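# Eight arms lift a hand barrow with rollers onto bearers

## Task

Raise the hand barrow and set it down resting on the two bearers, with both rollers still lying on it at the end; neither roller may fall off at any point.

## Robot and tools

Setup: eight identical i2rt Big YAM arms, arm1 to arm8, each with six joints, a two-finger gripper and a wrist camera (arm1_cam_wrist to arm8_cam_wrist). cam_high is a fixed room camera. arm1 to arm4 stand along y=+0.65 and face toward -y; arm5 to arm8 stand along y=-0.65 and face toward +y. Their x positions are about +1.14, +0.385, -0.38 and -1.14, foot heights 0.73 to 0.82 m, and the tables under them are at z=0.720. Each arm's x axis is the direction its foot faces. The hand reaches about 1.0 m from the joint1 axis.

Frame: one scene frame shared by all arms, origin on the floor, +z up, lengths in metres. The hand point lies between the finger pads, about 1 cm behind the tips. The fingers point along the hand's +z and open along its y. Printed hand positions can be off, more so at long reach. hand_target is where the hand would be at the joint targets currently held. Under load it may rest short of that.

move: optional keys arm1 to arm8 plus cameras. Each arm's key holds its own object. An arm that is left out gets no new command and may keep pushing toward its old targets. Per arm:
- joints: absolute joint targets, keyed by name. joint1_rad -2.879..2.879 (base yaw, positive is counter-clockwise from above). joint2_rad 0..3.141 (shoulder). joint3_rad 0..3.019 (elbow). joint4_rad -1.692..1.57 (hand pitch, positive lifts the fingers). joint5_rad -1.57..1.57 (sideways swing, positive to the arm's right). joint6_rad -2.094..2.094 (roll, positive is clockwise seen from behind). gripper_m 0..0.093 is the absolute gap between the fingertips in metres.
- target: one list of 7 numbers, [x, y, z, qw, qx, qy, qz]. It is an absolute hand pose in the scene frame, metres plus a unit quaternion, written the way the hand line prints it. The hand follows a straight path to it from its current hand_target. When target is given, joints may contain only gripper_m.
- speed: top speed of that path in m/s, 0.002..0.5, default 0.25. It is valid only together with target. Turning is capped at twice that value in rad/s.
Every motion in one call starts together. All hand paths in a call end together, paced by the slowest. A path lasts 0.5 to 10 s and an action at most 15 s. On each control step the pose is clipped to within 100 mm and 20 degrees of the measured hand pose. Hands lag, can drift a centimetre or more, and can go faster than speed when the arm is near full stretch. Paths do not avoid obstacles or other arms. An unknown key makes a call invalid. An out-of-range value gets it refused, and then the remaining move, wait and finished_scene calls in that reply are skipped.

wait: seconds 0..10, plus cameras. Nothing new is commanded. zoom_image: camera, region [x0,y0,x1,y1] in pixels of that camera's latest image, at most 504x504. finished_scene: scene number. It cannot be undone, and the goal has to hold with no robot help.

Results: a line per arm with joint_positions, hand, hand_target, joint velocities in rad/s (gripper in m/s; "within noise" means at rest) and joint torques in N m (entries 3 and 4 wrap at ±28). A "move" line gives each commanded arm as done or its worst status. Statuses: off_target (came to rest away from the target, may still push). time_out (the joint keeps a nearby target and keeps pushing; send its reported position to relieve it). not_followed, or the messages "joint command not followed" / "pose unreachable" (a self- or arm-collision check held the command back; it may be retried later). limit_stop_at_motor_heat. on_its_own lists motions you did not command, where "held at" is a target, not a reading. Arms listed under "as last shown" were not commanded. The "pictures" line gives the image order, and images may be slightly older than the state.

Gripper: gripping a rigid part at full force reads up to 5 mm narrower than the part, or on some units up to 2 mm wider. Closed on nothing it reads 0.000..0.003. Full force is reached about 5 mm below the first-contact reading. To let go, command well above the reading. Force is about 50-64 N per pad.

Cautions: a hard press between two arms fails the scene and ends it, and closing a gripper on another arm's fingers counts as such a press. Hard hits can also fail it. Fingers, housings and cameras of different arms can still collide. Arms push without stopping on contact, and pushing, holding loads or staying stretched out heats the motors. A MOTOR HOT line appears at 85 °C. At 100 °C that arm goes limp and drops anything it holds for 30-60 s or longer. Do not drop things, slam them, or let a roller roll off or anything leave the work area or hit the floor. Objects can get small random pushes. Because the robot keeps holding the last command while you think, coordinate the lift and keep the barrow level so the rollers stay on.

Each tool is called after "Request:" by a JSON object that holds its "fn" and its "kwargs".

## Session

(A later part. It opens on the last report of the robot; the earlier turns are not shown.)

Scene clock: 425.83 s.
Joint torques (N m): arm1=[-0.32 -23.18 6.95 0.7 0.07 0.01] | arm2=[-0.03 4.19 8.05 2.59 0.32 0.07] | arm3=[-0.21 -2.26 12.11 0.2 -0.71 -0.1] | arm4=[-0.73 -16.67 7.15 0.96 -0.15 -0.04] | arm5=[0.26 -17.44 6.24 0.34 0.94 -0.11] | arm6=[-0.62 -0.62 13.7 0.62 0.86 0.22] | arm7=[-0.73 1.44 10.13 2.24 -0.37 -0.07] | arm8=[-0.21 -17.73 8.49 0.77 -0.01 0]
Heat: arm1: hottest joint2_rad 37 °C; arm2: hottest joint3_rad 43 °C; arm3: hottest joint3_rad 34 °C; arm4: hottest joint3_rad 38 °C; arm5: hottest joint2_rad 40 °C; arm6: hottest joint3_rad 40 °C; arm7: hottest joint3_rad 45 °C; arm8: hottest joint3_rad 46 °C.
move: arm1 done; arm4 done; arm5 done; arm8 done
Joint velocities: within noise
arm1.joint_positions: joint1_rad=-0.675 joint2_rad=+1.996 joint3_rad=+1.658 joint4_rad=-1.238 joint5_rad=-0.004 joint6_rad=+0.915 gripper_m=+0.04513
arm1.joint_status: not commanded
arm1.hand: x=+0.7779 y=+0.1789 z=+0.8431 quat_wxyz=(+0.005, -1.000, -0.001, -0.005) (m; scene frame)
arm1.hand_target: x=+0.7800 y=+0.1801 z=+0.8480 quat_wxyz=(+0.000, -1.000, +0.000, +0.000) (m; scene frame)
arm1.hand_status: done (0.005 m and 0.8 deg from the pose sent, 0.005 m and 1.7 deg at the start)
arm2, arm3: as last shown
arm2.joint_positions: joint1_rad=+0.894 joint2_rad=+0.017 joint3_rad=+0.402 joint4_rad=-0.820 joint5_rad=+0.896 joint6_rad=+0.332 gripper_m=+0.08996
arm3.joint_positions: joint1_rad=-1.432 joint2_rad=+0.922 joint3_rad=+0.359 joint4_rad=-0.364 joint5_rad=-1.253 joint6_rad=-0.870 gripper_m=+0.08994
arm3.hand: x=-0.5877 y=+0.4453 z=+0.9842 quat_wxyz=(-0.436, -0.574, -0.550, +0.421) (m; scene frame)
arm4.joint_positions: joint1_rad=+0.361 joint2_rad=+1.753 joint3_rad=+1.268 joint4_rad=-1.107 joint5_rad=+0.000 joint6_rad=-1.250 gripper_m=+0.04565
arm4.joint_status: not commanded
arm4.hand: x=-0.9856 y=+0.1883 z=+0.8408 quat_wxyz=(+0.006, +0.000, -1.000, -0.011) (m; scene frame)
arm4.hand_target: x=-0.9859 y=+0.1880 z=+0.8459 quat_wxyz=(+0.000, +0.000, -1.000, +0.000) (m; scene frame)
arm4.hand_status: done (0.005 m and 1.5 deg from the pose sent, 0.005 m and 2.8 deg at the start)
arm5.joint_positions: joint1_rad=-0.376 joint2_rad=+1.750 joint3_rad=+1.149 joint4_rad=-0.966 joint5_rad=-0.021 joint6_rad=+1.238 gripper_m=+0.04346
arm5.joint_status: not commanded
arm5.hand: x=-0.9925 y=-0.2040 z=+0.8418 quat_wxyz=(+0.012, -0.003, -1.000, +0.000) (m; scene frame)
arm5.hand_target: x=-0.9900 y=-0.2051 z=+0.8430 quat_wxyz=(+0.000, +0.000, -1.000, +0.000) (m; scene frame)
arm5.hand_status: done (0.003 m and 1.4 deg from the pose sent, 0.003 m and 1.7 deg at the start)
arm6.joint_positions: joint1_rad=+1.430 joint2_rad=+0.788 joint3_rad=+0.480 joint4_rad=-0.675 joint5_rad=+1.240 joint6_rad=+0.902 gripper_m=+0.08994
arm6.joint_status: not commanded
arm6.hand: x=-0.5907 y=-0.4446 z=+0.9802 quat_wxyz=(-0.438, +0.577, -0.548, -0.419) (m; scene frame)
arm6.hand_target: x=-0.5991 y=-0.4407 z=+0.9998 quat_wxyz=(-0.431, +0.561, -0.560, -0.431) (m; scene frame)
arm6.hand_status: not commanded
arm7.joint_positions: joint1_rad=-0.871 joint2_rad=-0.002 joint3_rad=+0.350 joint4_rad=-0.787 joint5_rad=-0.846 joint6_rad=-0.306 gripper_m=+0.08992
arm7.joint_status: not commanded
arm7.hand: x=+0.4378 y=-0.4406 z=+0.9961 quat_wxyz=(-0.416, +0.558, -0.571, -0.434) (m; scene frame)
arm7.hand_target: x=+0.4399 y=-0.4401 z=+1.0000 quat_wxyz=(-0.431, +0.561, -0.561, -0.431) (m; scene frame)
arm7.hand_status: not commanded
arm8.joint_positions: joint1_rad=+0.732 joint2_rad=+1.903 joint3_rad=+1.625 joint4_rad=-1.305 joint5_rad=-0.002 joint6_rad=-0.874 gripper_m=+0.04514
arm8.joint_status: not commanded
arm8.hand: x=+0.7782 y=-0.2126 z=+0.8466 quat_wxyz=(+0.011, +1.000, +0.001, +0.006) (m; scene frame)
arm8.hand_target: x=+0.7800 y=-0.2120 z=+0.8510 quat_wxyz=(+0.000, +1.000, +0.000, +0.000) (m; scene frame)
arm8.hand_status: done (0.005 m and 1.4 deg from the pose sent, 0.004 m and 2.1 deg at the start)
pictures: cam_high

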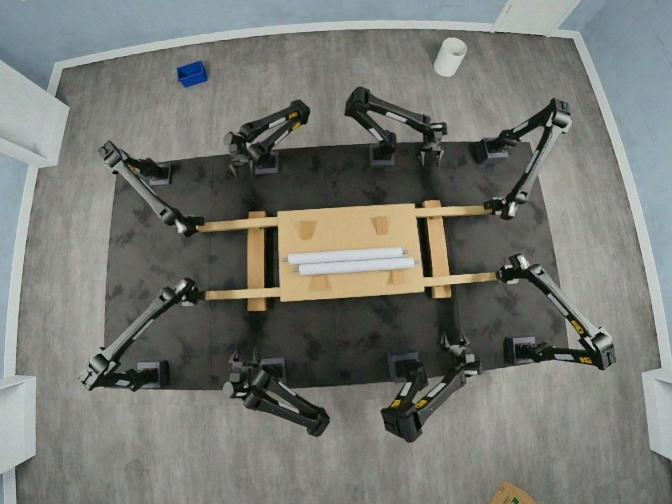

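Request:
{"fn": "move", "kwargs": {"arm1": {"joints":{"gripper_m":0.052}}, "arm8": {"joints":{"gripper_m":0.052}}, "arm4": {"joints":{"gripper_m":0.052}}, "arm5": {"joints":{"gripper_m":0.052}}, "cameras": []}}

Request:
{"fn": "move", "kwargs": {"arm1": {"joints":{"gripper_m":0.09}}, "arm8": {"joints":{"gripper_m":0.09}}, "arm4": {"joints":{"gripper_m":0.09}}, "arm5": {"joints":{"gripper_m":0.09}}, "cameras": ["arm1_cam_wrist","arm4_cam_wrist","arm5_cam_wrist","arm8_cam_wrist","arm3_cam_wrist","arm7_cam_wrist","cam_high"]}}

Scene clock: 429.57 s.
Joint torques (N m): arm1=[-0.5 -23 7.65 0.79 0.1 0] | arm2=[-0.03 4.19 8.03 2.59 0.32 0.07] | arm3=[-0.21 -2.26 12.1 0.2 -0.71 -0.1] | arm4=[-0.62 -16.62 7.76 0.75 -0.09 -0.04] | arm5=[0.26 -17.26 6.22 0.35 0.1 -0.11] | arm6=[-0.38 -0.56 13.68 0.65 0.87 0.21] | arm7=[-0.85 1.67 10.1 2.18 -0.37 -0.08] | arm8=[-0.21 -17.67 9.58 0.34 -0.13 0]
Heat: arm1: hottest joint2_rad 37 °C; arm2: hottest joint3_rad 43 °C; arm3: hottest joint3_rad 34 °C; arm4: hottest joint3_rad 38 °C; arm5: hottest joint2_rad 40 °C; arm6: hottest joint3_rad 40 °C; arm7: hottest joint3_rad 45 °C; arm8: hottest joint3_rad 45 °C.
move: arm1 done; arm4 done; arm5 done; arm8 done
Joint velocities: within noise
arm1.joint_positions: joint1_rad=-0.675 joint2_rad=+1.995 joint3_rad=+1.650 joint4_rad=-1.237 joint5_rad=-0.004 joint6_rad=+0.915 gripper_m=+0.05192
arm1.joint_status: all done
arm1.hand: x=+0.7797 y=+0.1813 z=+0.8408 quat_wxyz=(+0.007, -1.000, -0.001, -0.007) (m; scene frame)
arm1.hand_target: x=+0.7800 y=+0.1800 z=+0.8479 quat_wxyz=(+0.000, -1.000, +0.000, +0.000) (m; scene frame)
arm1.hand_status: not commanded
arm2, arm3, arm6, arm7: as last shown
arm4.joint_positions: joint1_rad=+0.361 joint2_rad=+1.753 joint3_rad=+1.261 joint4_rad=-1.102 joint5_rad=-0.002 joint6_rad=-1.250 gripper_m=+0.05189
arm4.joint_status: all done
arm4.hand: x=-0.9860 y=+0.1898 z=+0.8387 quat_wxyz=(+0.006, +0.000, -1.000, -0.012) (m; scene frame)
arm4.hand_target: x=-0.9860 y=+0.1880 z=+0.8460 quat_wxyz=(+0.000, +0.000, -1.000, +0.000) (m; scene frame)
arm4.hand_status: not commanded
arm5.joint_positions: joint1_rad=-0.375 joint2_rad=+1.750 joint3_rad=+1.149 joint4_rad=-0.965 joint5_rad=-0.001 joint6_rad=+1.238 gripper_m=+0.05194
arm5.joint_status: all done
arm5.hand: x=-0.9896 y=-0.2048 z=+0.8418 quat_wxyz=(+0.002, -0.003, -1.000, +0.003) (m; scene frame)
arm5.hand_target: x=-0.9899 y=-0.2050 z=+0.8430 quat_wxyz=(+0.000, +0.000, -1.000, +0.000) (m; scene frame)
arm5.hand_status: not commanded
arm8.joint_positions: joint1_rad=+0.732 joint2_rad=+1.902 joint3_rad=+1.612 joint4_rad=-1.294 joint5_rad=+0.001 joint6_rad=-0.874 gripper_m=+0.05193
arm8.joint_status: all done
arm8.hand: x=+0.7799 y=-0.2137 z=+0.8421 quat_wxyz=(+0.010, +1.000, +0.001, +0.007) (m; scene frame)
arm8.hand_target: x=+0.7800 y=-0.2120 z=+0.8510 quat_wxyz=(+0.000, +1.000, +0.000, +0.000) (m; scene frame)
arm8.hand_status: not commanded
pictures: none
No camera images: "cameras" was empty.

Scene clock: 430.23 s.
Joint torques (N m): arm1=[-0.62 -22.77 7.97 0.73 0.1 0] | arm2=[-0.03 4.25 8.02 2.61 0.32 0.07] | arm3=[-0.21 -2.26 12.1 0.18 -0.71 -0.1] | arm4=[-0.73 -16.62 7.79 0.73 -0.07 -0.04] | arm5=[0.21 -17.2 6.22 0.4 0.1 -0.11] | arm6=[-0.62 -0.56 13.67 0.62 0.86 0.21] | arm7=[-1.14 1.32 10.14 2.14 -0.37 -0.09] | arm8=[-0.21 -17.67 9.58 0.34 -0.13 0]
Heat: arm1: hottest joint2_rad 37 °C; arm2: hottest joint3_rad 43 °C; arm3: hottest joint3_rad 34 °C; arm4: hottest joint3_rad 38 °C; arm5: hottest joint2_rad 40 °C; arm6: hottest joint3_rad 40 °C; arm7: hottest joint3_rad 45 °C; arm8: hottest joint3_rad 45 °C.
move: arm1 done; arm4 done; arm5 done; arm8 done
Joint velocities: within noise
arm1.joint_positions: joint1_rad=-0.675 joint2_rad=+1.995 joint3_rad=+1.646 joint4_rad=-1.237 joint5_rad=-0.004 joint6_rad=+0.915 gripper_m=+0.08983
arm1.joint_status: all done
arm1.hand: x=+0.7806 y=+0.1825 z=+0.8395 quat_wxyz=(+0.009, -1.000, -0.001, -0.008) (m; scene frame)
arm1.hand_target: x=+0.7800 y=+0.1801 z=+0.8479 quat_wxyz=(+0.000, -1.000, +0.000, +0.000) (m; scene frame)
arm1.hand_status: not commanded
arm2, arm3, arm6, arm7: as last shown
arm4.joint_positions: joint1_rad=+0.361 joint2_rad=+1.753 joint3_rad=+1.261 joint4_rad=-1.102 joint5_rad=-0.002 joint6_rad=-1.250 gripper_m=+0.08980
arm4.joint_status: all done
arm4.hand: x=-0.9859 y=+0.1899 z=+0.8387 quat_wxyz=(+0.006, +0.000, -1.000, -0.012) (m; scene frame)
arm4.hand_target: x=-0.9860 y=+0.1879 z=+0.8461 quat_wxyz=(+0.000, +0.000, -1.000, +0.000) (m; scene frame)
arm4.hand_status: not commanded
arm5.joint_positions: joint1_rad=-0.375 joint2_rad=+1.750 joint3_rad=+1.149 joint4_rad=-0.965 joint5_rad=-0.001 joint6_rad=+1.238 gripper_m=+0.08985
arm5.joint_status: all done
arm5.hand: x=-0.9896 y=-0.2048 z=+0.8418 quat_wxyz=(+0.002, -0.003, -1.000, +0.003) (m; scene frame)
arm5.hand_target: x=-0.9900 y=-0.2050 z=+0.8430 quat_wxyz=(+0.000, +0.000, -1.000, +0.000) (m; scene frame)
arm5.hand_status: not commanded
arm6.hand_target: x=-0.5991 y=-0.4407 z=+0.9999 quat_wxyz=(-0.431, +0.561, -0.560, -0.431) (m; scene frame)
arm8.joint_positions: joint1_rad=+0.732 joint2_rad=+1.902 joint3_rad=+1.612 joint4_rad=-1.294 joint5_rad=+0.001 joint6_rad=-0.874 gripper_m=+0.08984
arm8.joint_status: all done
arm8.hand: x=+0.7799 y=-0.2137 z=+0.8421 quat_wxyz=(+0.010, +1.000, +0.001, +0.007) (m; scene frame)
arm8.hand_target: x=+0.7800 y=-0.2120 z=+0.8510 quat_wxyz=(+0.000, +1.000, +0.000, +0.000) (m; scene frame)
arm8.hand_status: not commanded
pictures: arm1_cam_wrist, arm3_cam_wrist, arm4_cam_wrist, arm5_cam_wrist, arm7_cam_wrist, arm8_cam_wrist, cam_high
camera_calibration:
arm1_cam_wrist: T_world_to_cam=[[0.00426726, 0.999923, 0.0116533, -0.194472], [0.806133, -0.0103354, 0.591644, -1.11862], [0.591719, 0.00686937, -0.806115, 0.341713], [0, 0, 0, 1]] pos_world=[0.700389, 0.180548, 0.939552]
arm3_cam_wrist: T_world_to_cam=[[-0.99951, 0.014333, -0.0278442, -0.566128], [0.0288423, 0.767701, -0.640159, 0.310138], [0.0122006, -0.640648, -0.767738, 1.17293], [0, 0, 0, 1]] pos_world=[-0.589106, 0.521458, 1.08328]
arm4_cam_wrist: T_world_to_cam=[[-0.0215221, -0.999399, -0.0271921, 0.194656], [-0.810787, 0.00153415, 0.585339, -1.28549], [-0.584945, 0.0346448, -0.810333, 0.223454], [0, 0, 0, 1]] pos_world=[-0.907357, 0.188769, 0.93881]
arm5_cam_wrist: T_world_to_cam=[[-0.0037771, -0.999971, -0.0065664, -0.202305], [-0.807247, -0.000826553, 0.590214, -1.29184], [-0.590202, 0.00753, -0.80722, 0.221307], [0, 0, 0, 1]] pos_world=[-0.912981, -0.205034, 0.939777]
arm7_cam_wrist: T_world_to_cam=[[0.999748, -0.00839004, -0.0208115, -0.421345], [-0.019495, -0.784016, -0.620435, 0.286054], [-0.0111111, 0.620684, -0.783982, 1.18594], [0, 0, 0, 1]] pos_world=[0.439992, -0.515359, 1.09846]
arm8_cam_wrist: T_world_to_cam=[[-0.0156184, 0.999304, -0.0338884, 0.254624], [0.808266, 0.03257, 0.587916, -1.11538], [0.58861, -0.0182086, -0.808212, 0.343582], [0, 0, 0, 1]] pos_world=[0.703264, -0.211862, 0.942065]

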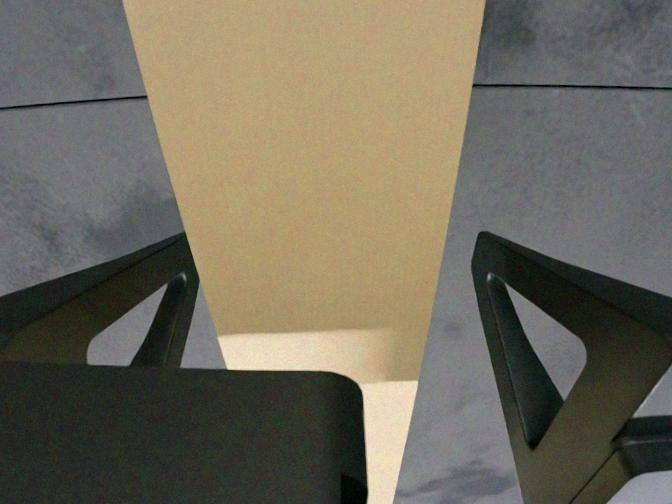

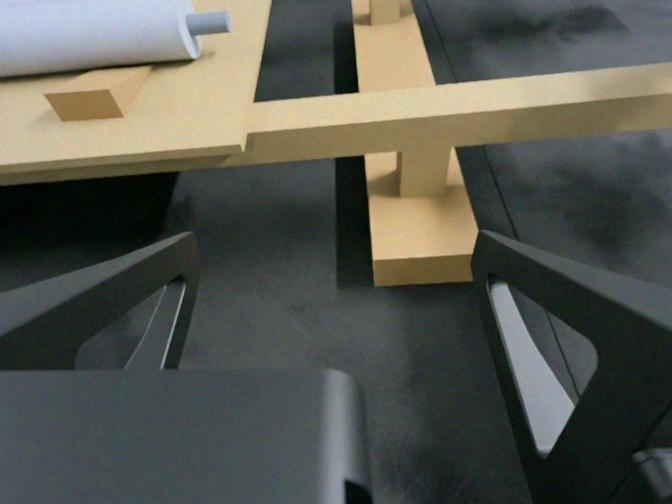

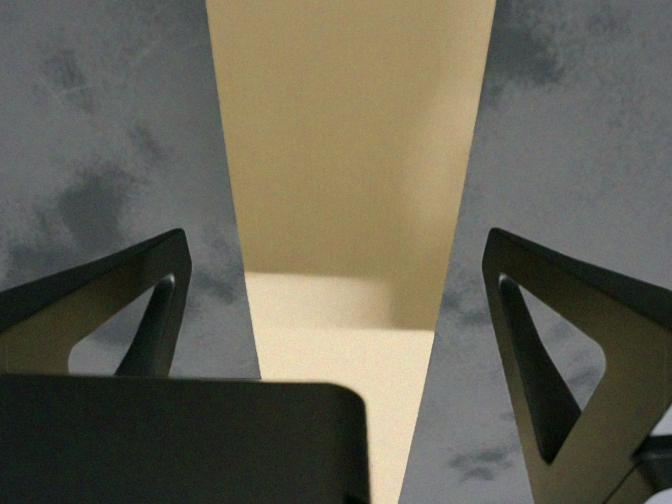

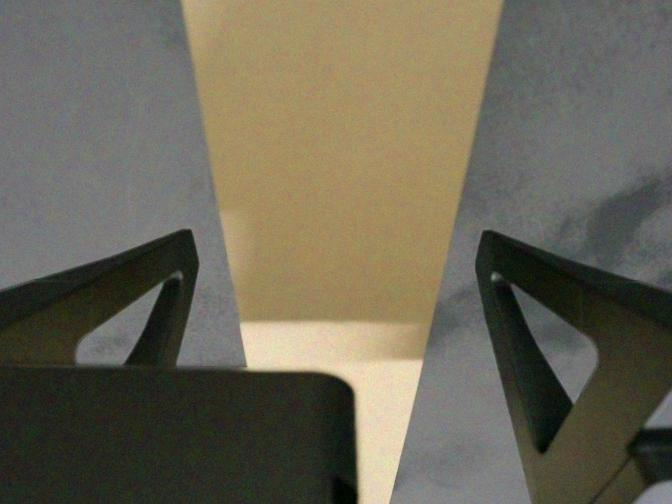

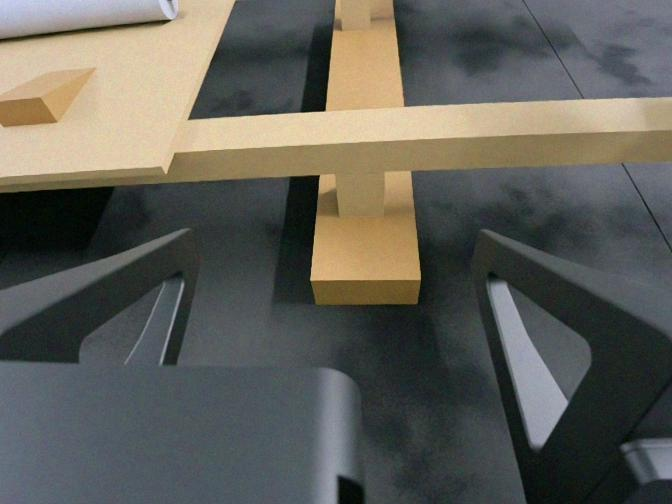

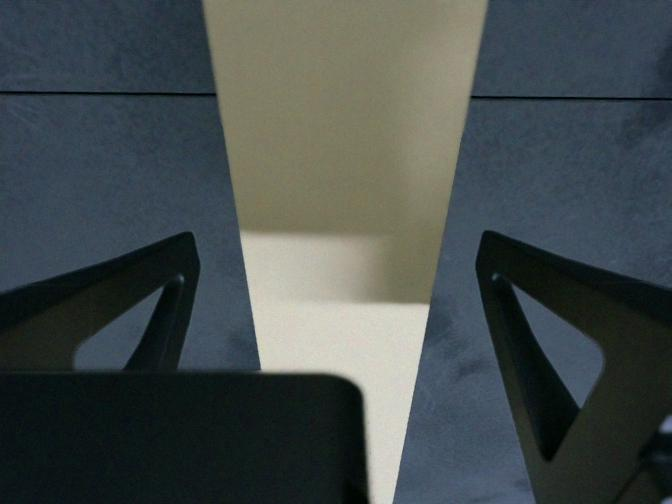

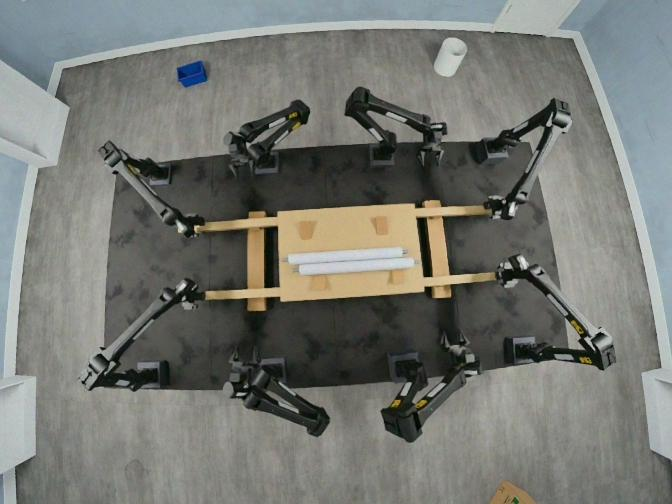

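Request:
{"fn": "move", "kwargs": {"arm1": {"target":[0.782,0.178,0.96,0,1,0,0],"speed":0.1}, "arm8": {"target":[0.780,-0.213,0.96,0,1,0,0],"speed":0.1}, "arm4": {"target":[-0.986,0.189,0.96,0,0,1,0],"speed":0.1}, "arm5": {"target":[-0.990,-0.205,0.96,0,0,1,0],"speed":0.1}, "cameras": ["arm1_cam_wrist","arm4_cam_wrist","arm5_cam_wrist","arm8_cam_wrist","cam_high"]}}

Scene clock: 434.33 s.
Joint torques (N m): arm1=[0.09 -22.18 12.78 -0.24 0.08 0.03] | arm2=[-0.03 4.25 8.02 2.59 0.32 0.07] | arm3=[-0.21 -2.2 12.1 0.18 -0.71 -0.1] | arm4=[-0.73 -15.21 14.31 -0.08 -0.07 -0.05] | arm5=[0.26 -15.85 11.08 -0.16 0.11 -0.1] | arm6=[-0.5 -0.73 13.7 0.62 0.86 0.21] | arm7=[-0.79 1.61 10.15 2.17 -0.37 -0.06] | arm8=[-0.09 -17.55 16.53 -0.31 -0.13 0.02]
Heat: arm1: hottest joint3_rad 37 °C; arm2: hottest joint3_rad 43 °C; arm3: hottest joint3_rad 34 °C; arm4: hottest joint3_rad 37 °C; arm5: hottest joint2_rad 40 °C; arm6: hottest joint3_rad 40 °C; arm7: hottest joint3_rad 45 °C; arm8: hottest joint3_rad 45 °C.
move: arm1 off_target; arm4 off_target; arm5 off_target; arm8 off_target
Joint velocities: within noise
arm1.joint_positions: joint1_rad=-0.675 joint2_rad=+1.925 joint3_rad=+1.792 joint4_rad=-1.478 joint5_rad=-0.004 joint6_rad=+0.917 gripper_m=+0.08990
arm1.joint_status: not commanded
arm1.hand: x=+0.7858 y=+0.1890 z=+0.9344 quat_wxyz=(+0.018, -1.000, +0.000, -0.015) (m; scene frame)
arm1.hand_target: x=+0.7826 y=+0.1789 z=+0.9599 quat_wxyz=(+0.000, -1.000, +0.000, +0.000) (m; scene frame)
arm1.hand_status: off_target (0.028 m and 2.7 deg from the pose sent, 0.121 m and 1.3 deg at the start)
arm2, arm3, arm6, arm7: as last shown
arm4.joint_positions: joint1_rad=+0.361 joint2_rad=+1.641 joint3_rad=+1.379 joint4_rad=-1.363 joint5_rad=-0.002 joint6_rad=-1.250 gripper_m=+0.08989
arm4.joint_status: not commanded
arm4.hand: x=-0.9906 y=+0.2053 z=+0.9333 quat_wxyz=(+0.010, +0.000, -1.000, -0.027) (m; scene frame)
arm4.hand_target: x=-0.9865 y=+0.1903 z=+0.9600 quat_wxyz=(+0.000, +0.000, -1.000, +0.000) (m; scene frame)
arm4.hand_status: off_target (0.032 m and 3.3 deg from the pose sent, 0.121 m and 1.5 deg at the start)
arm5.joint_positions: joint1_rad=-0.375 joint2_rad=+1.608 joint3_rad=+1.259 joint4_rad=-1.248 joint5_rad=+0.000 joint6_rad=+1.238 gripper_m=+0.08993
arm5.joint_status: not commanded
arm5.hand: x=-0.9943 y=-0.2190 z=+0.9426 quat_wxyz=(+0.007, -0.002, -1.000, +0.018) (m; scene frame)
arm5.hand_target: x=-0.9902 y=-0.2057 z=+0.9600 quat_wxyz=(+0.000, +0.000, -1.000, +0.000) (m; scene frame)
arm5.hand_status: off_target (0.023 m and 2.2 deg from the pose sent, 0.118 m and 0.5 deg at the start)
arm8.joint_positions: joint1_rad=+0.732 joint2_rad=+1.850 joint3_rad=+1.744 joint4_rad=-1.539 joint5_rad=+0.001 joint6_rad=-0.874 gripper_m=+0.08992
arm8.joint_status: not commanded
arm8.hand: x=+0.7918 y=-0.2275 z=+0.9213 quat_wxyz=(+0.033, +0.999, +0.001, +0.027) (m; scene frame)
arm8.hand_target: x=+0.7817 y=-0.2151 z=+0.9600 quat_wxyz=(+0.000, +1.000, +0.000, +0.000) (m; scene frame)
arm8.hand_status: off_target (0.043 m and 4.9 deg from the pose sent, 0.118 m and 1.4 deg at the start)
pictures: arm1_cam_wrist, arm4_cam_wrist, arm5_cam_wrist, arm8_cam_wrist, cam_high
camera_calibration:
arm1_cam_wrist: T_world_to_cam=[[0.00590443, 0.999508, 0.0308031, -0.221109], [0.797389, -0.0232943, 0.603016, -1.18021], [0.603437, 0.0210016, -0.797134, 0.394952], [0, 0, 0, 1]] pos_world=[0.70406, 0.185214, 1.03332]
arm4_cam_wrist: T_world_to_cam=[[-0.0220887, -0.998171, -0.0562714, 0.238928], [-0.805017, -0.0156183, 0.593046, -1.34252], [-0.59284, 0.0583991, -0.8032, 0.277539], [0, 0, 0, 1]] pos_world=[-0.910939, 0.201315, 1.03254]
arm5_cam_wrist: T_world_to_cam=[[-0.00358717, -0.999735, 0.022734, -0.243238], [-0.801399, 0.0164718, 0.597904, -1.35283], [-0.59812, -0.0160742, -0.801245, 0.281436], [0, 0, 0, 1]] pos_world=[-0.916692, -0.216367, 1.03989]
arm8_cam_wrist: T_world_to_cam=[[-0.013559, 0.996635, -0.0808395, 0.312301], [0.784743, 0.0607097, 0.616841, -1.17264], [0.619673, -0.0550745, -0.782926, 0.344117], [0, 0, 0, 1]] pos_world=[0.711218, -0.221107, 1.018]

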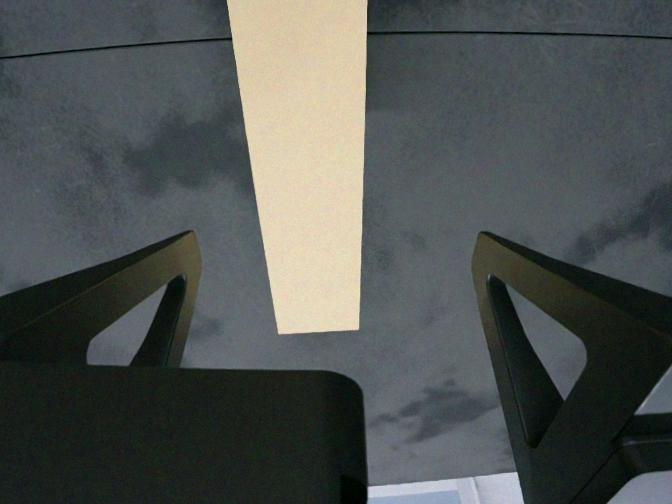

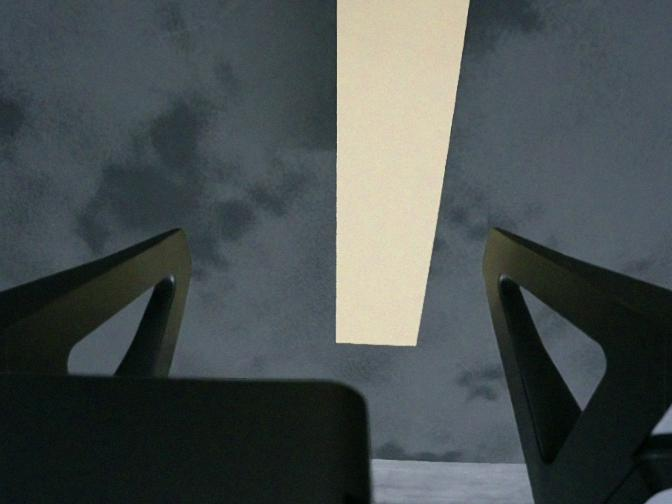

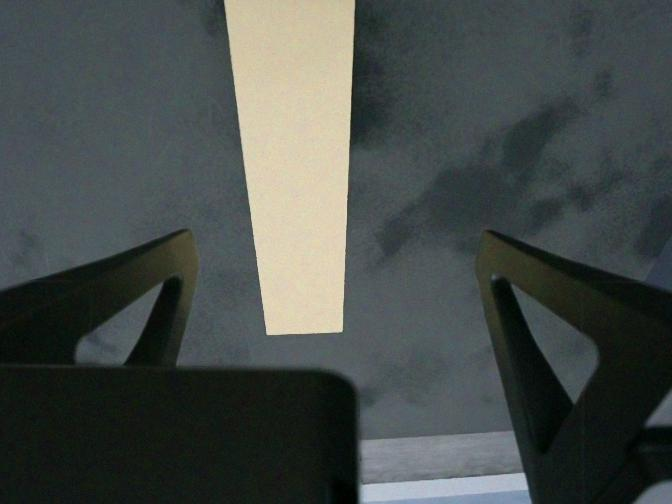

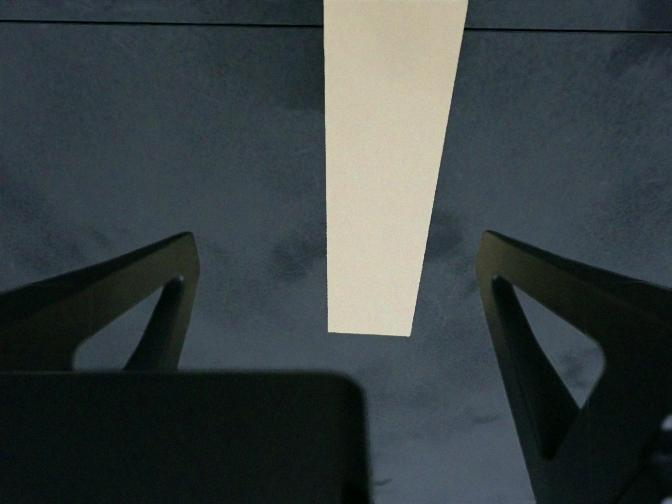

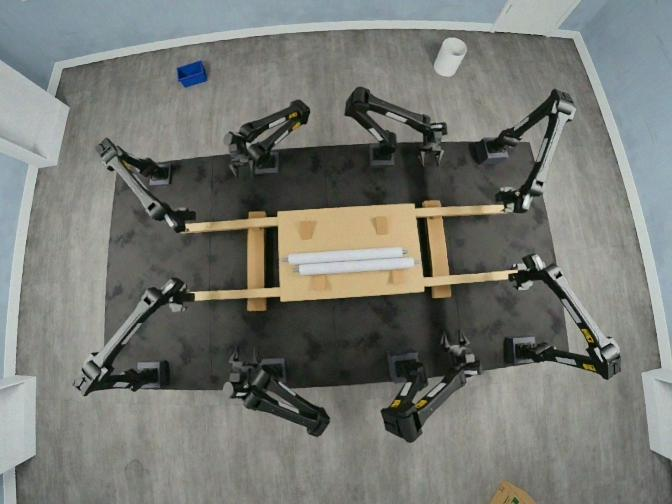

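Request:
{"fn": "move", "kwargs": {"arm1": {"target":[0.80,0.20,1.04,0,1,0,0],"speed":0.15}, "arm8": {"target":[0.80,-0.23,1.04,0,1,0,0],"speed":0.15}, "arm4": {"target":[-0.99,0.21,1.04,0,0,1,0],"speed":0.15}, "arm5": {"target":[-0.99,-0.22,1.04,0,0,1,0],"speed":0.15}, "cameras": ["arm2_cam_wrist","cam_high"]}}

Request:
{"fn": "wait", "kwargs": {"seconds": 2, "cameras": ["arm2_cam_wrist","arm3_cam_wrist","arm6_cam_wrist","arm7_cam_wrist","cam_high"]}}

Scene clock: 438.40 s.
Joint torques (N m): arm1=[0.03 -20.19 12.74 -0.1 0.06 0.03] | arm2=[-0.09 4.19 8.03 2.61 0.32 0.07] | arm3=[-0.21 -2.26 12.12 0.18 -0.71 -0.1] | arm4=[-0.32 -13.39 14.68 -0.18 -0.08 0] | arm5=[-0.38 -14.39 11.67 -0.18 0.1 -0.15] | arm6=[-0.5 -0.67 13.67 0.64 0.86 0.22] | arm7=[-0.56 1.67 10.13 2.21 -0.37 -0.07] | arm8=[-0.73 -15.62 16.2 -0.38 -0.13 -0.06]
Heat: arm1: hottest joint3_rad 37 °C; arm2: hottest joint3_rad 44 °C; arm3: hottest joint3_rad 34 °C; arm4: hottest joint3_rad 38 °C; arm5: hottest joint2_rad 39 °C; arm6: hottest joint3_rad 40 °C; arm7: hottest joint3_rad 45 °C; arm8: hottest joint3_rad 46 °C.
move: arm1 off_target; arm4 off_target; arm5 off_target; arm8 off_target
Joint velocities: within noise
arm1.joint_positions: joint1_rad=-0.675 joint2_rad=+1.828 joint3_rad=+1.885 joint4_rad=-1.649 joint5_rad=-0.004 joint6_rad=+0.917 gripper_m=+0.08990
arm1.joint_status: not commanded
arm1.hand: x=+0.8012 y=+0.2088 z=+1.0239 quat_wxyz=(+0.011, -1.000, +0.000, -0.010) (m; scene frame)
arm1.hand_target: x=+0.8004 y=+0.2006 z=+1.0400 quat_wxyz=(+0.000, -1.000, +0.000, +0.000) (m; scene frame)
arm1.hand_status: off_target (0.018 m and 1.7 deg from the pose sent, 0.107 m and 2.7 deg at the start)
arm2, arm3, arm6, arm7: as last shown
arm4.joint_positions: joint1_rad=+0.361 joint2_rad=+1.555 joint3_rad=+1.499 joint4_rad=-1.558 joint5_rad=-0.002 joint6_rad=-1.250 gripper_m=+0.08989
arm4.joint_status: not commanded
arm4.hand: x=-0.9955 y=+0.2216 z=+1.0177 quat_wxyz=(+0.009, +0.000, -1.000, -0.021) (m; scene frame)
arm4.hand_target: x=-0.9904 y=+0.2110 z=+1.0400 quat_wxyz=(+0.000, +0.000, -1.000, +0.001) (m; scene frame)
arm4.hand_status: off_target (0.026 m and 2.6 deg from the pose sent, 0.107 m and 3.3 deg at the start)
arm5.joint_positions: joint1_rad=-0.375 joint2_rad=+1.520 joint3_rad=+1.377 joint4_rad=-1.447 joint5_rad=+0.000 joint6_rad=+1.232 gripper_m=+0.08993
arm5.joint_status: not commanded
arm5.hand: x=-0.9980 y=-0.2300 z=+1.0247 quat_wxyz=(+0.006, +0.000, -1.000, +0.015) (m; scene frame)
arm5.hand_target: x=-0.9902 y=-0.2207 z=+1.0399 quat_wxyz=(+0.000, +0.000, -1.000, +0.000) (m; scene frame)
arm5.hand_status: off_target (0.020 m and 1.8 deg from the pose sent, 0.097 m and 2.2 deg at the start)
arm8.joint_positions: joint1_rad=+0.732 joint2_rad=+1.765 joint3_rad=+1.855 joint4_rad=-1.697 joint5_rad=+0.002 joint6_rad=-0.874 gripper_m=+0.08992
arm8.joint_status: not commanded
arm8.hand: x=+0.8041 y=-0.2418 z=+1.0089 quat_wxyz=(+0.019, +1.000, +0.001, +0.015) (m; scene frame)
arm8.hand_target: x=+0.8012 y=-0.2316 z=+1.0394 quat_wxyz=(-0.008, +1.000, +0.000, -0.007) (m; scene frame)
arm8.hand_status: off_target (0.033 m and 2.7 deg from the pose sent, 0.119 m and 4.9 deg at the start; a joint's target at an end of its range on 23 of 40 steps)
pictures: arm2_cam_wrist, cam_high
camera_calibration:
arm2_cam_wrist: T_world_to_cam=[[-0.999893, 0.000208375, 0.0146351, 0.421848], [-0.00895441, 0.782236, -0.622918, 0.282818], [-0.0115779, -0.622983, -0.78215, 1.1889], [0, 0, 0, 1]] pos_world=[0.438101, 0.519343, 1.09989]

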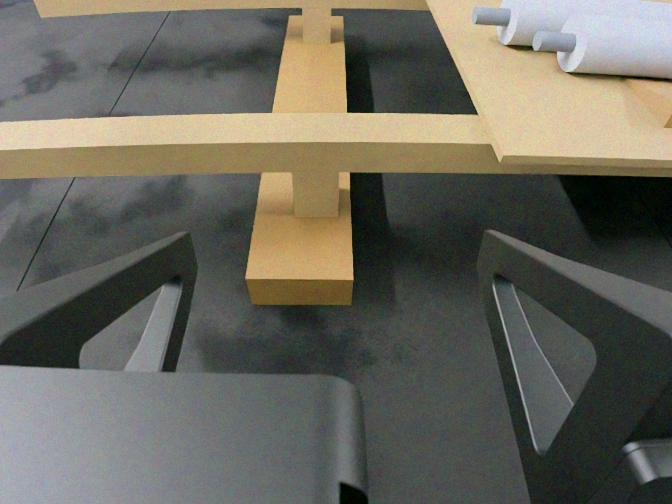

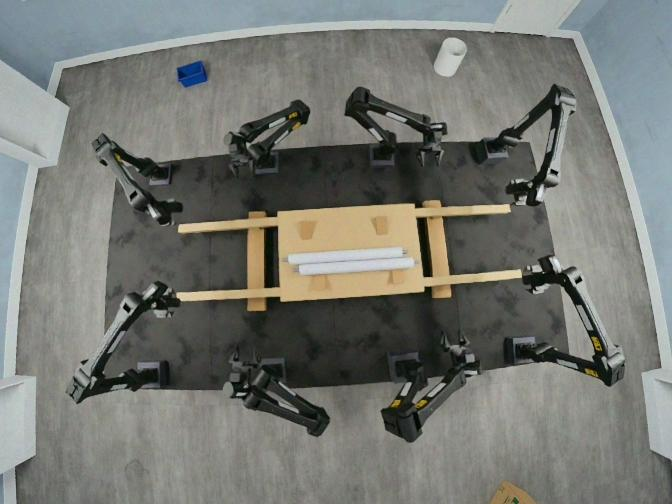

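Scene clock: 440.40 s.
Joint torques (N m): arm1=[0.03 -19.49 12.64 -0.24 0.09 0.02] | arm2=[-0.03 4.25 8.03 2.61 0.31 0.07] | arm3=[-0.21 -2.2 12.1 0.2 -0.71 -0.1] | arm4=[-0.38 -13.39 14.69 -0.14 -0.07 0] | arm5=[-0.38 -14.51 11.66 -0.17 0.1 -0.15] | arm6=[-0.62 -0.62 13.68 0.62 0.86 0.21] | arm7=[-0.79 1.44 10.1 2.21 -0.36 -0.08] | arm8=[-0.67 -15.62 16.2 -0.36 -0.13 -0.06]
Heat: arm1: hottest joint3_rad 38 °C; arm2: hottest joint3_rad 44 °C; arm3: hottest joint3_rad 34 °C; arm4: hottest joint3_rad 38 °C; arm5: hottest joint2_rad 39 °C; arm6: hottest joint3_rad 40 °C; arm7: hottest joint3_rad 45 °C; arm8: hottest joint3_rad 46 °C.
Joint velocities: within noise
arm1.joint_positions: joint1_rad=-0.675 joint2_rad=+1.828 joint3_rad=+1.885 joint4_rad=-1.649 joint5_rad=-0.004 joint6_rad=+0.917 gripper_m=+0.08990
arm1.joint_status: not commanded
arm1.hand: x=+0.8012 y=+0.2088 z=+1.0239 quat_wxyz=(+0.011, -1.000, +0.000, -0.010) (m; scene frame)
arm1.hand_target: x=+0.8003 y=+0.2005 z=+1.0400 quat_wxyz=(-0.001, -1.000, +0.000, +0.000) (m; scene frame)
arm1.hand_status: off_target (0.018 m and 1.7 deg from the pose sent, 0.107 m and 2.7 deg at the start)
arm2.joint_positions: joint1_rad=+0.894 joint2_rad=+0.017 joint3_rad=+0.402 joint4_rad=-0.820 joint5_rad=+0.896 joint6_rad=+0.332 gripper_m=+0.08996
arm2.joint_status: not commanded
arm2.hand: x=+0.4361 y=+0.4416 z=+1.0009 quat_wxyz=(-0.424, -0.559, -0.565, +0.434) (m; scene frame)
arm2.hand_target: x=+0.4399 y=+0.4402 z=+0.9999 quat_wxyz=(-0.431, -0.561, -0.561, +0.431) (m; scene frame)
arm2.hand_status: not commanded
arm3.joint_positions: joint1_rad=-1.432 joint2_rad=+0.922 joint3_rad=+0.359 joint4_rad=-0.364 joint5_rad=-1.253 joint6_rad=-0.870 gripper_m=+0.08994
arm3.joint_status: not commanded
arm3.hand: x=-0.5877 y=+0.4453 z=+0.9842 quat_wxyz=(-0.436, -0.574, -0.550, +0.421) (m; scene frame)
arm3.hand_target: x=-0.5992 y=+0.4406 z=+1.0001 quat_wxyz=(-0.431, -0.561, -0.560, +0.431) (m; scene frame)
arm3.hand_status: not commanded
arm4.joint_positions: joint1_rad=+0.361 joint2_rad=+1.555 joint3_rad=+1.499 joint4_rad=-1.558 joint5_rad=-0.002 joint6_rad=-1.250 gripper_m=+0.08989
arm4.joint_status: not commanded
arm4.hand: x=-0.9956 y=+0.2217 z=+1.0177 quat_wxyz=(+0.009, +0.000, -1.000, -0.022) (m; scene frame)
arm4.hand_target: x=-0.9904 y=+0.2110 z=+1.0400 quat_wxyz=(+0.000, +0.000, -1.000, +0.000) (m; scene frame)
arm4.hand_status: off_target (0.026 m and 2.7 deg from the pose sent, 0.107 m and 3.3 deg at the start)
arm5.joint_positions: joint1_rad=-0.375 joint2_rad=+1.520 joint3_rad=+1.377 joint4_rad=-1.448 joint5_rad=+0.000 joint6_rad=+1.232 gripper_m=+0.08993
arm5.joint_status: not commanded
arm5.hand: x=-0.9980 y=-0.2301 z=+1.0247 quat_wxyz=(+0.006, +0.000, -1.000, +0.015) (m; scene frame)
arm5.hand_target: x=-0.9902 y=-0.2207 z=+1.0399 quat_wxyz=(+0.000, +0.000, -1.000, +0.000) (m; scene frame)
arm5.hand_status: off_target (0.020 m and 1.9 deg from the pose sent, 0.097 m and 2.2 deg at the start)
arm6.joint_positions: joint1_rad=+1.430 joint2_rad=+0.788 joint3_rad=+0.480 joint4_rad=-0.675 joint5_rad=+1.240 joint6_rad=+0.902 gripper_m=+0.08994
arm6.joint_status: not commanded
arm6.hand: x=-0.5907 y=-0.4446 z=+0.9802 quat_wxyz=(-0.438, +0.577, -0.548, -0.419) (m; scene frame)
arm6.hand_target: x=-0.5991 y=-0.4407 z=+0.9999 quat_wxyz=(-0.431, +0.561, -0.560, -0.431) (m; scene frame)
arm6.hand_status: not commanded
arm7.joint_positions: joint1_rad=-0.871 joint2_rad=-0.002 joint3_rad=+0.350 joint4_rad=-0.787 joint5_rad=-0.846 joint6_rad=-0.306 gripper_m=+0.08992
arm7.joint_status: not commanded
arm7.hand: x=+0.4378 y=-0.4406 z=+0.9961 quat_wxyz=(-0.416, +0.558, -0.571, -0.434) (m; scene frame)
arm7.hand_target: x=+0.4399 y=-0.4401 z=+1.0000 quat_wxyz=(-0.431, +0.561, -0.561, -0.431) (m; scene frame)
arm7.hand_status: not commanded
arm8.joint_positions: joint1_rad=+0.732 joint2_rad=+1.765 joint3_rad=+1.855 joint4_rad=-1.697 joint5_rad=+0.002 joint6_rad=-0.874 gripper_m=+0.08992
arm8.joint_status: not commanded
arm8.hand: x=+0.8042 y=-0.2419 z=+1.0089 quat_wxyz=(+0.019, +1.000, +0.001, +0.015) (m; scene frame)
arm8.hand_target: x=+0.8013 y=-0.2316 z=+1.0394 quat_wxyz=(-0.008, +1.000, +0.000, -0.007) (m; scene frame)
arm8.hand_status: off_target (0.034 m and 2.7 deg from the pose sent, 0.119 m and 4.9 deg at the start; a joint's target at an end of its range on 23 of 40 steps)
wait: 2.00 s; at rest by 0.27 s
pictures: arm2_cam_wrist, arm3_cam_wrist, arm6_cam_wrist, arm7_cam_wrist, cam_high
camera_calibration:
arm2_cam_wrist: T_world_to_cam=[[-0.999893, 0.000208375, 0.0146351, 0.421848], [-0.00895441, 0.782236, -0.622918, 0.282818], [-0.0115779, -0.622983, -0.78215, 1.1889], [0, 0, 0, 1]] pos_world=[0.438101, 0.519343, 1.09989]
arm3_cam_wrist: T_world_to_cam=[[-0.99951, 0.014333, -0.0278442, -0.566128], [0.0288423, 0.767701, -0.640159, 0.310138], [0.0122006, -0.640648, -0.767738, 1.17293], [0, 0, 0, 1]] pos_world=[-0.589106, 0.521458, 1.08328]
arm6_cam_wrist: T_world_to_cam=[[0.999595, 0.0151605, 0.0240696, 0.575412], [0.0269583, -0.774943, -0.631456, 0.294786], [0.00907946, 0.631849, -0.775038, 1.17398], [0, 0, 0, 1]] pos_world=[-0.593785, -0.52206, 1.08217]
arm7_cam_wrist: T_world_to_cam=[[0.999748, -0.00839004, -0.0208115, -0.421345], [-0.019495, -0.784016, -0.620435, 0.286054], [-0.0111111, 0.620684, -0.783982, 1.18594], [0, 0, 0, 1]] pos_world=[0.439992, -0.515359, 1.09846]

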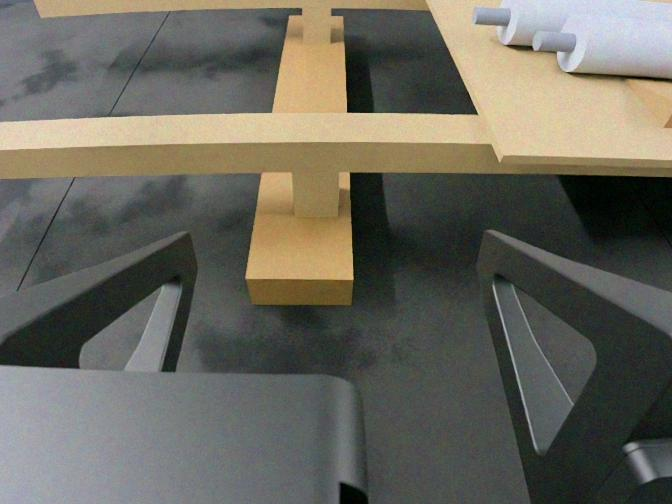

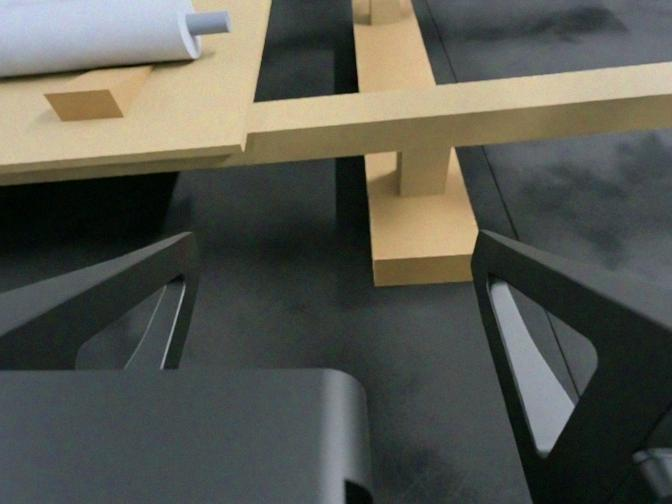

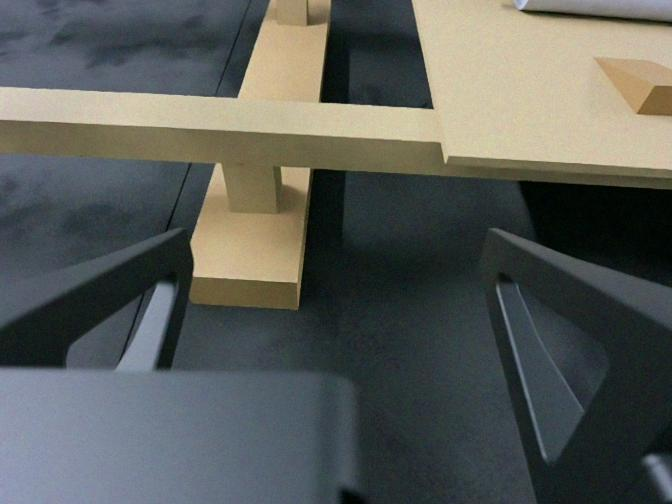

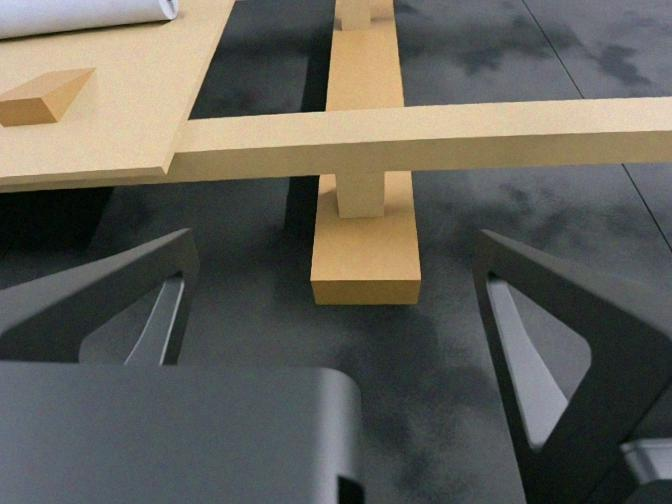

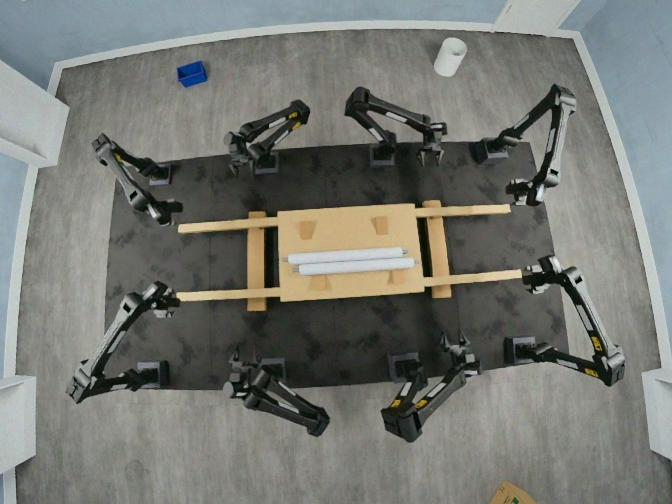

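All stable: barrow on bearers, rollers on it.

Request:
{"fn": "finished_scene", "kwargs": {"scene": 1}}

The scene is finished: the task was done.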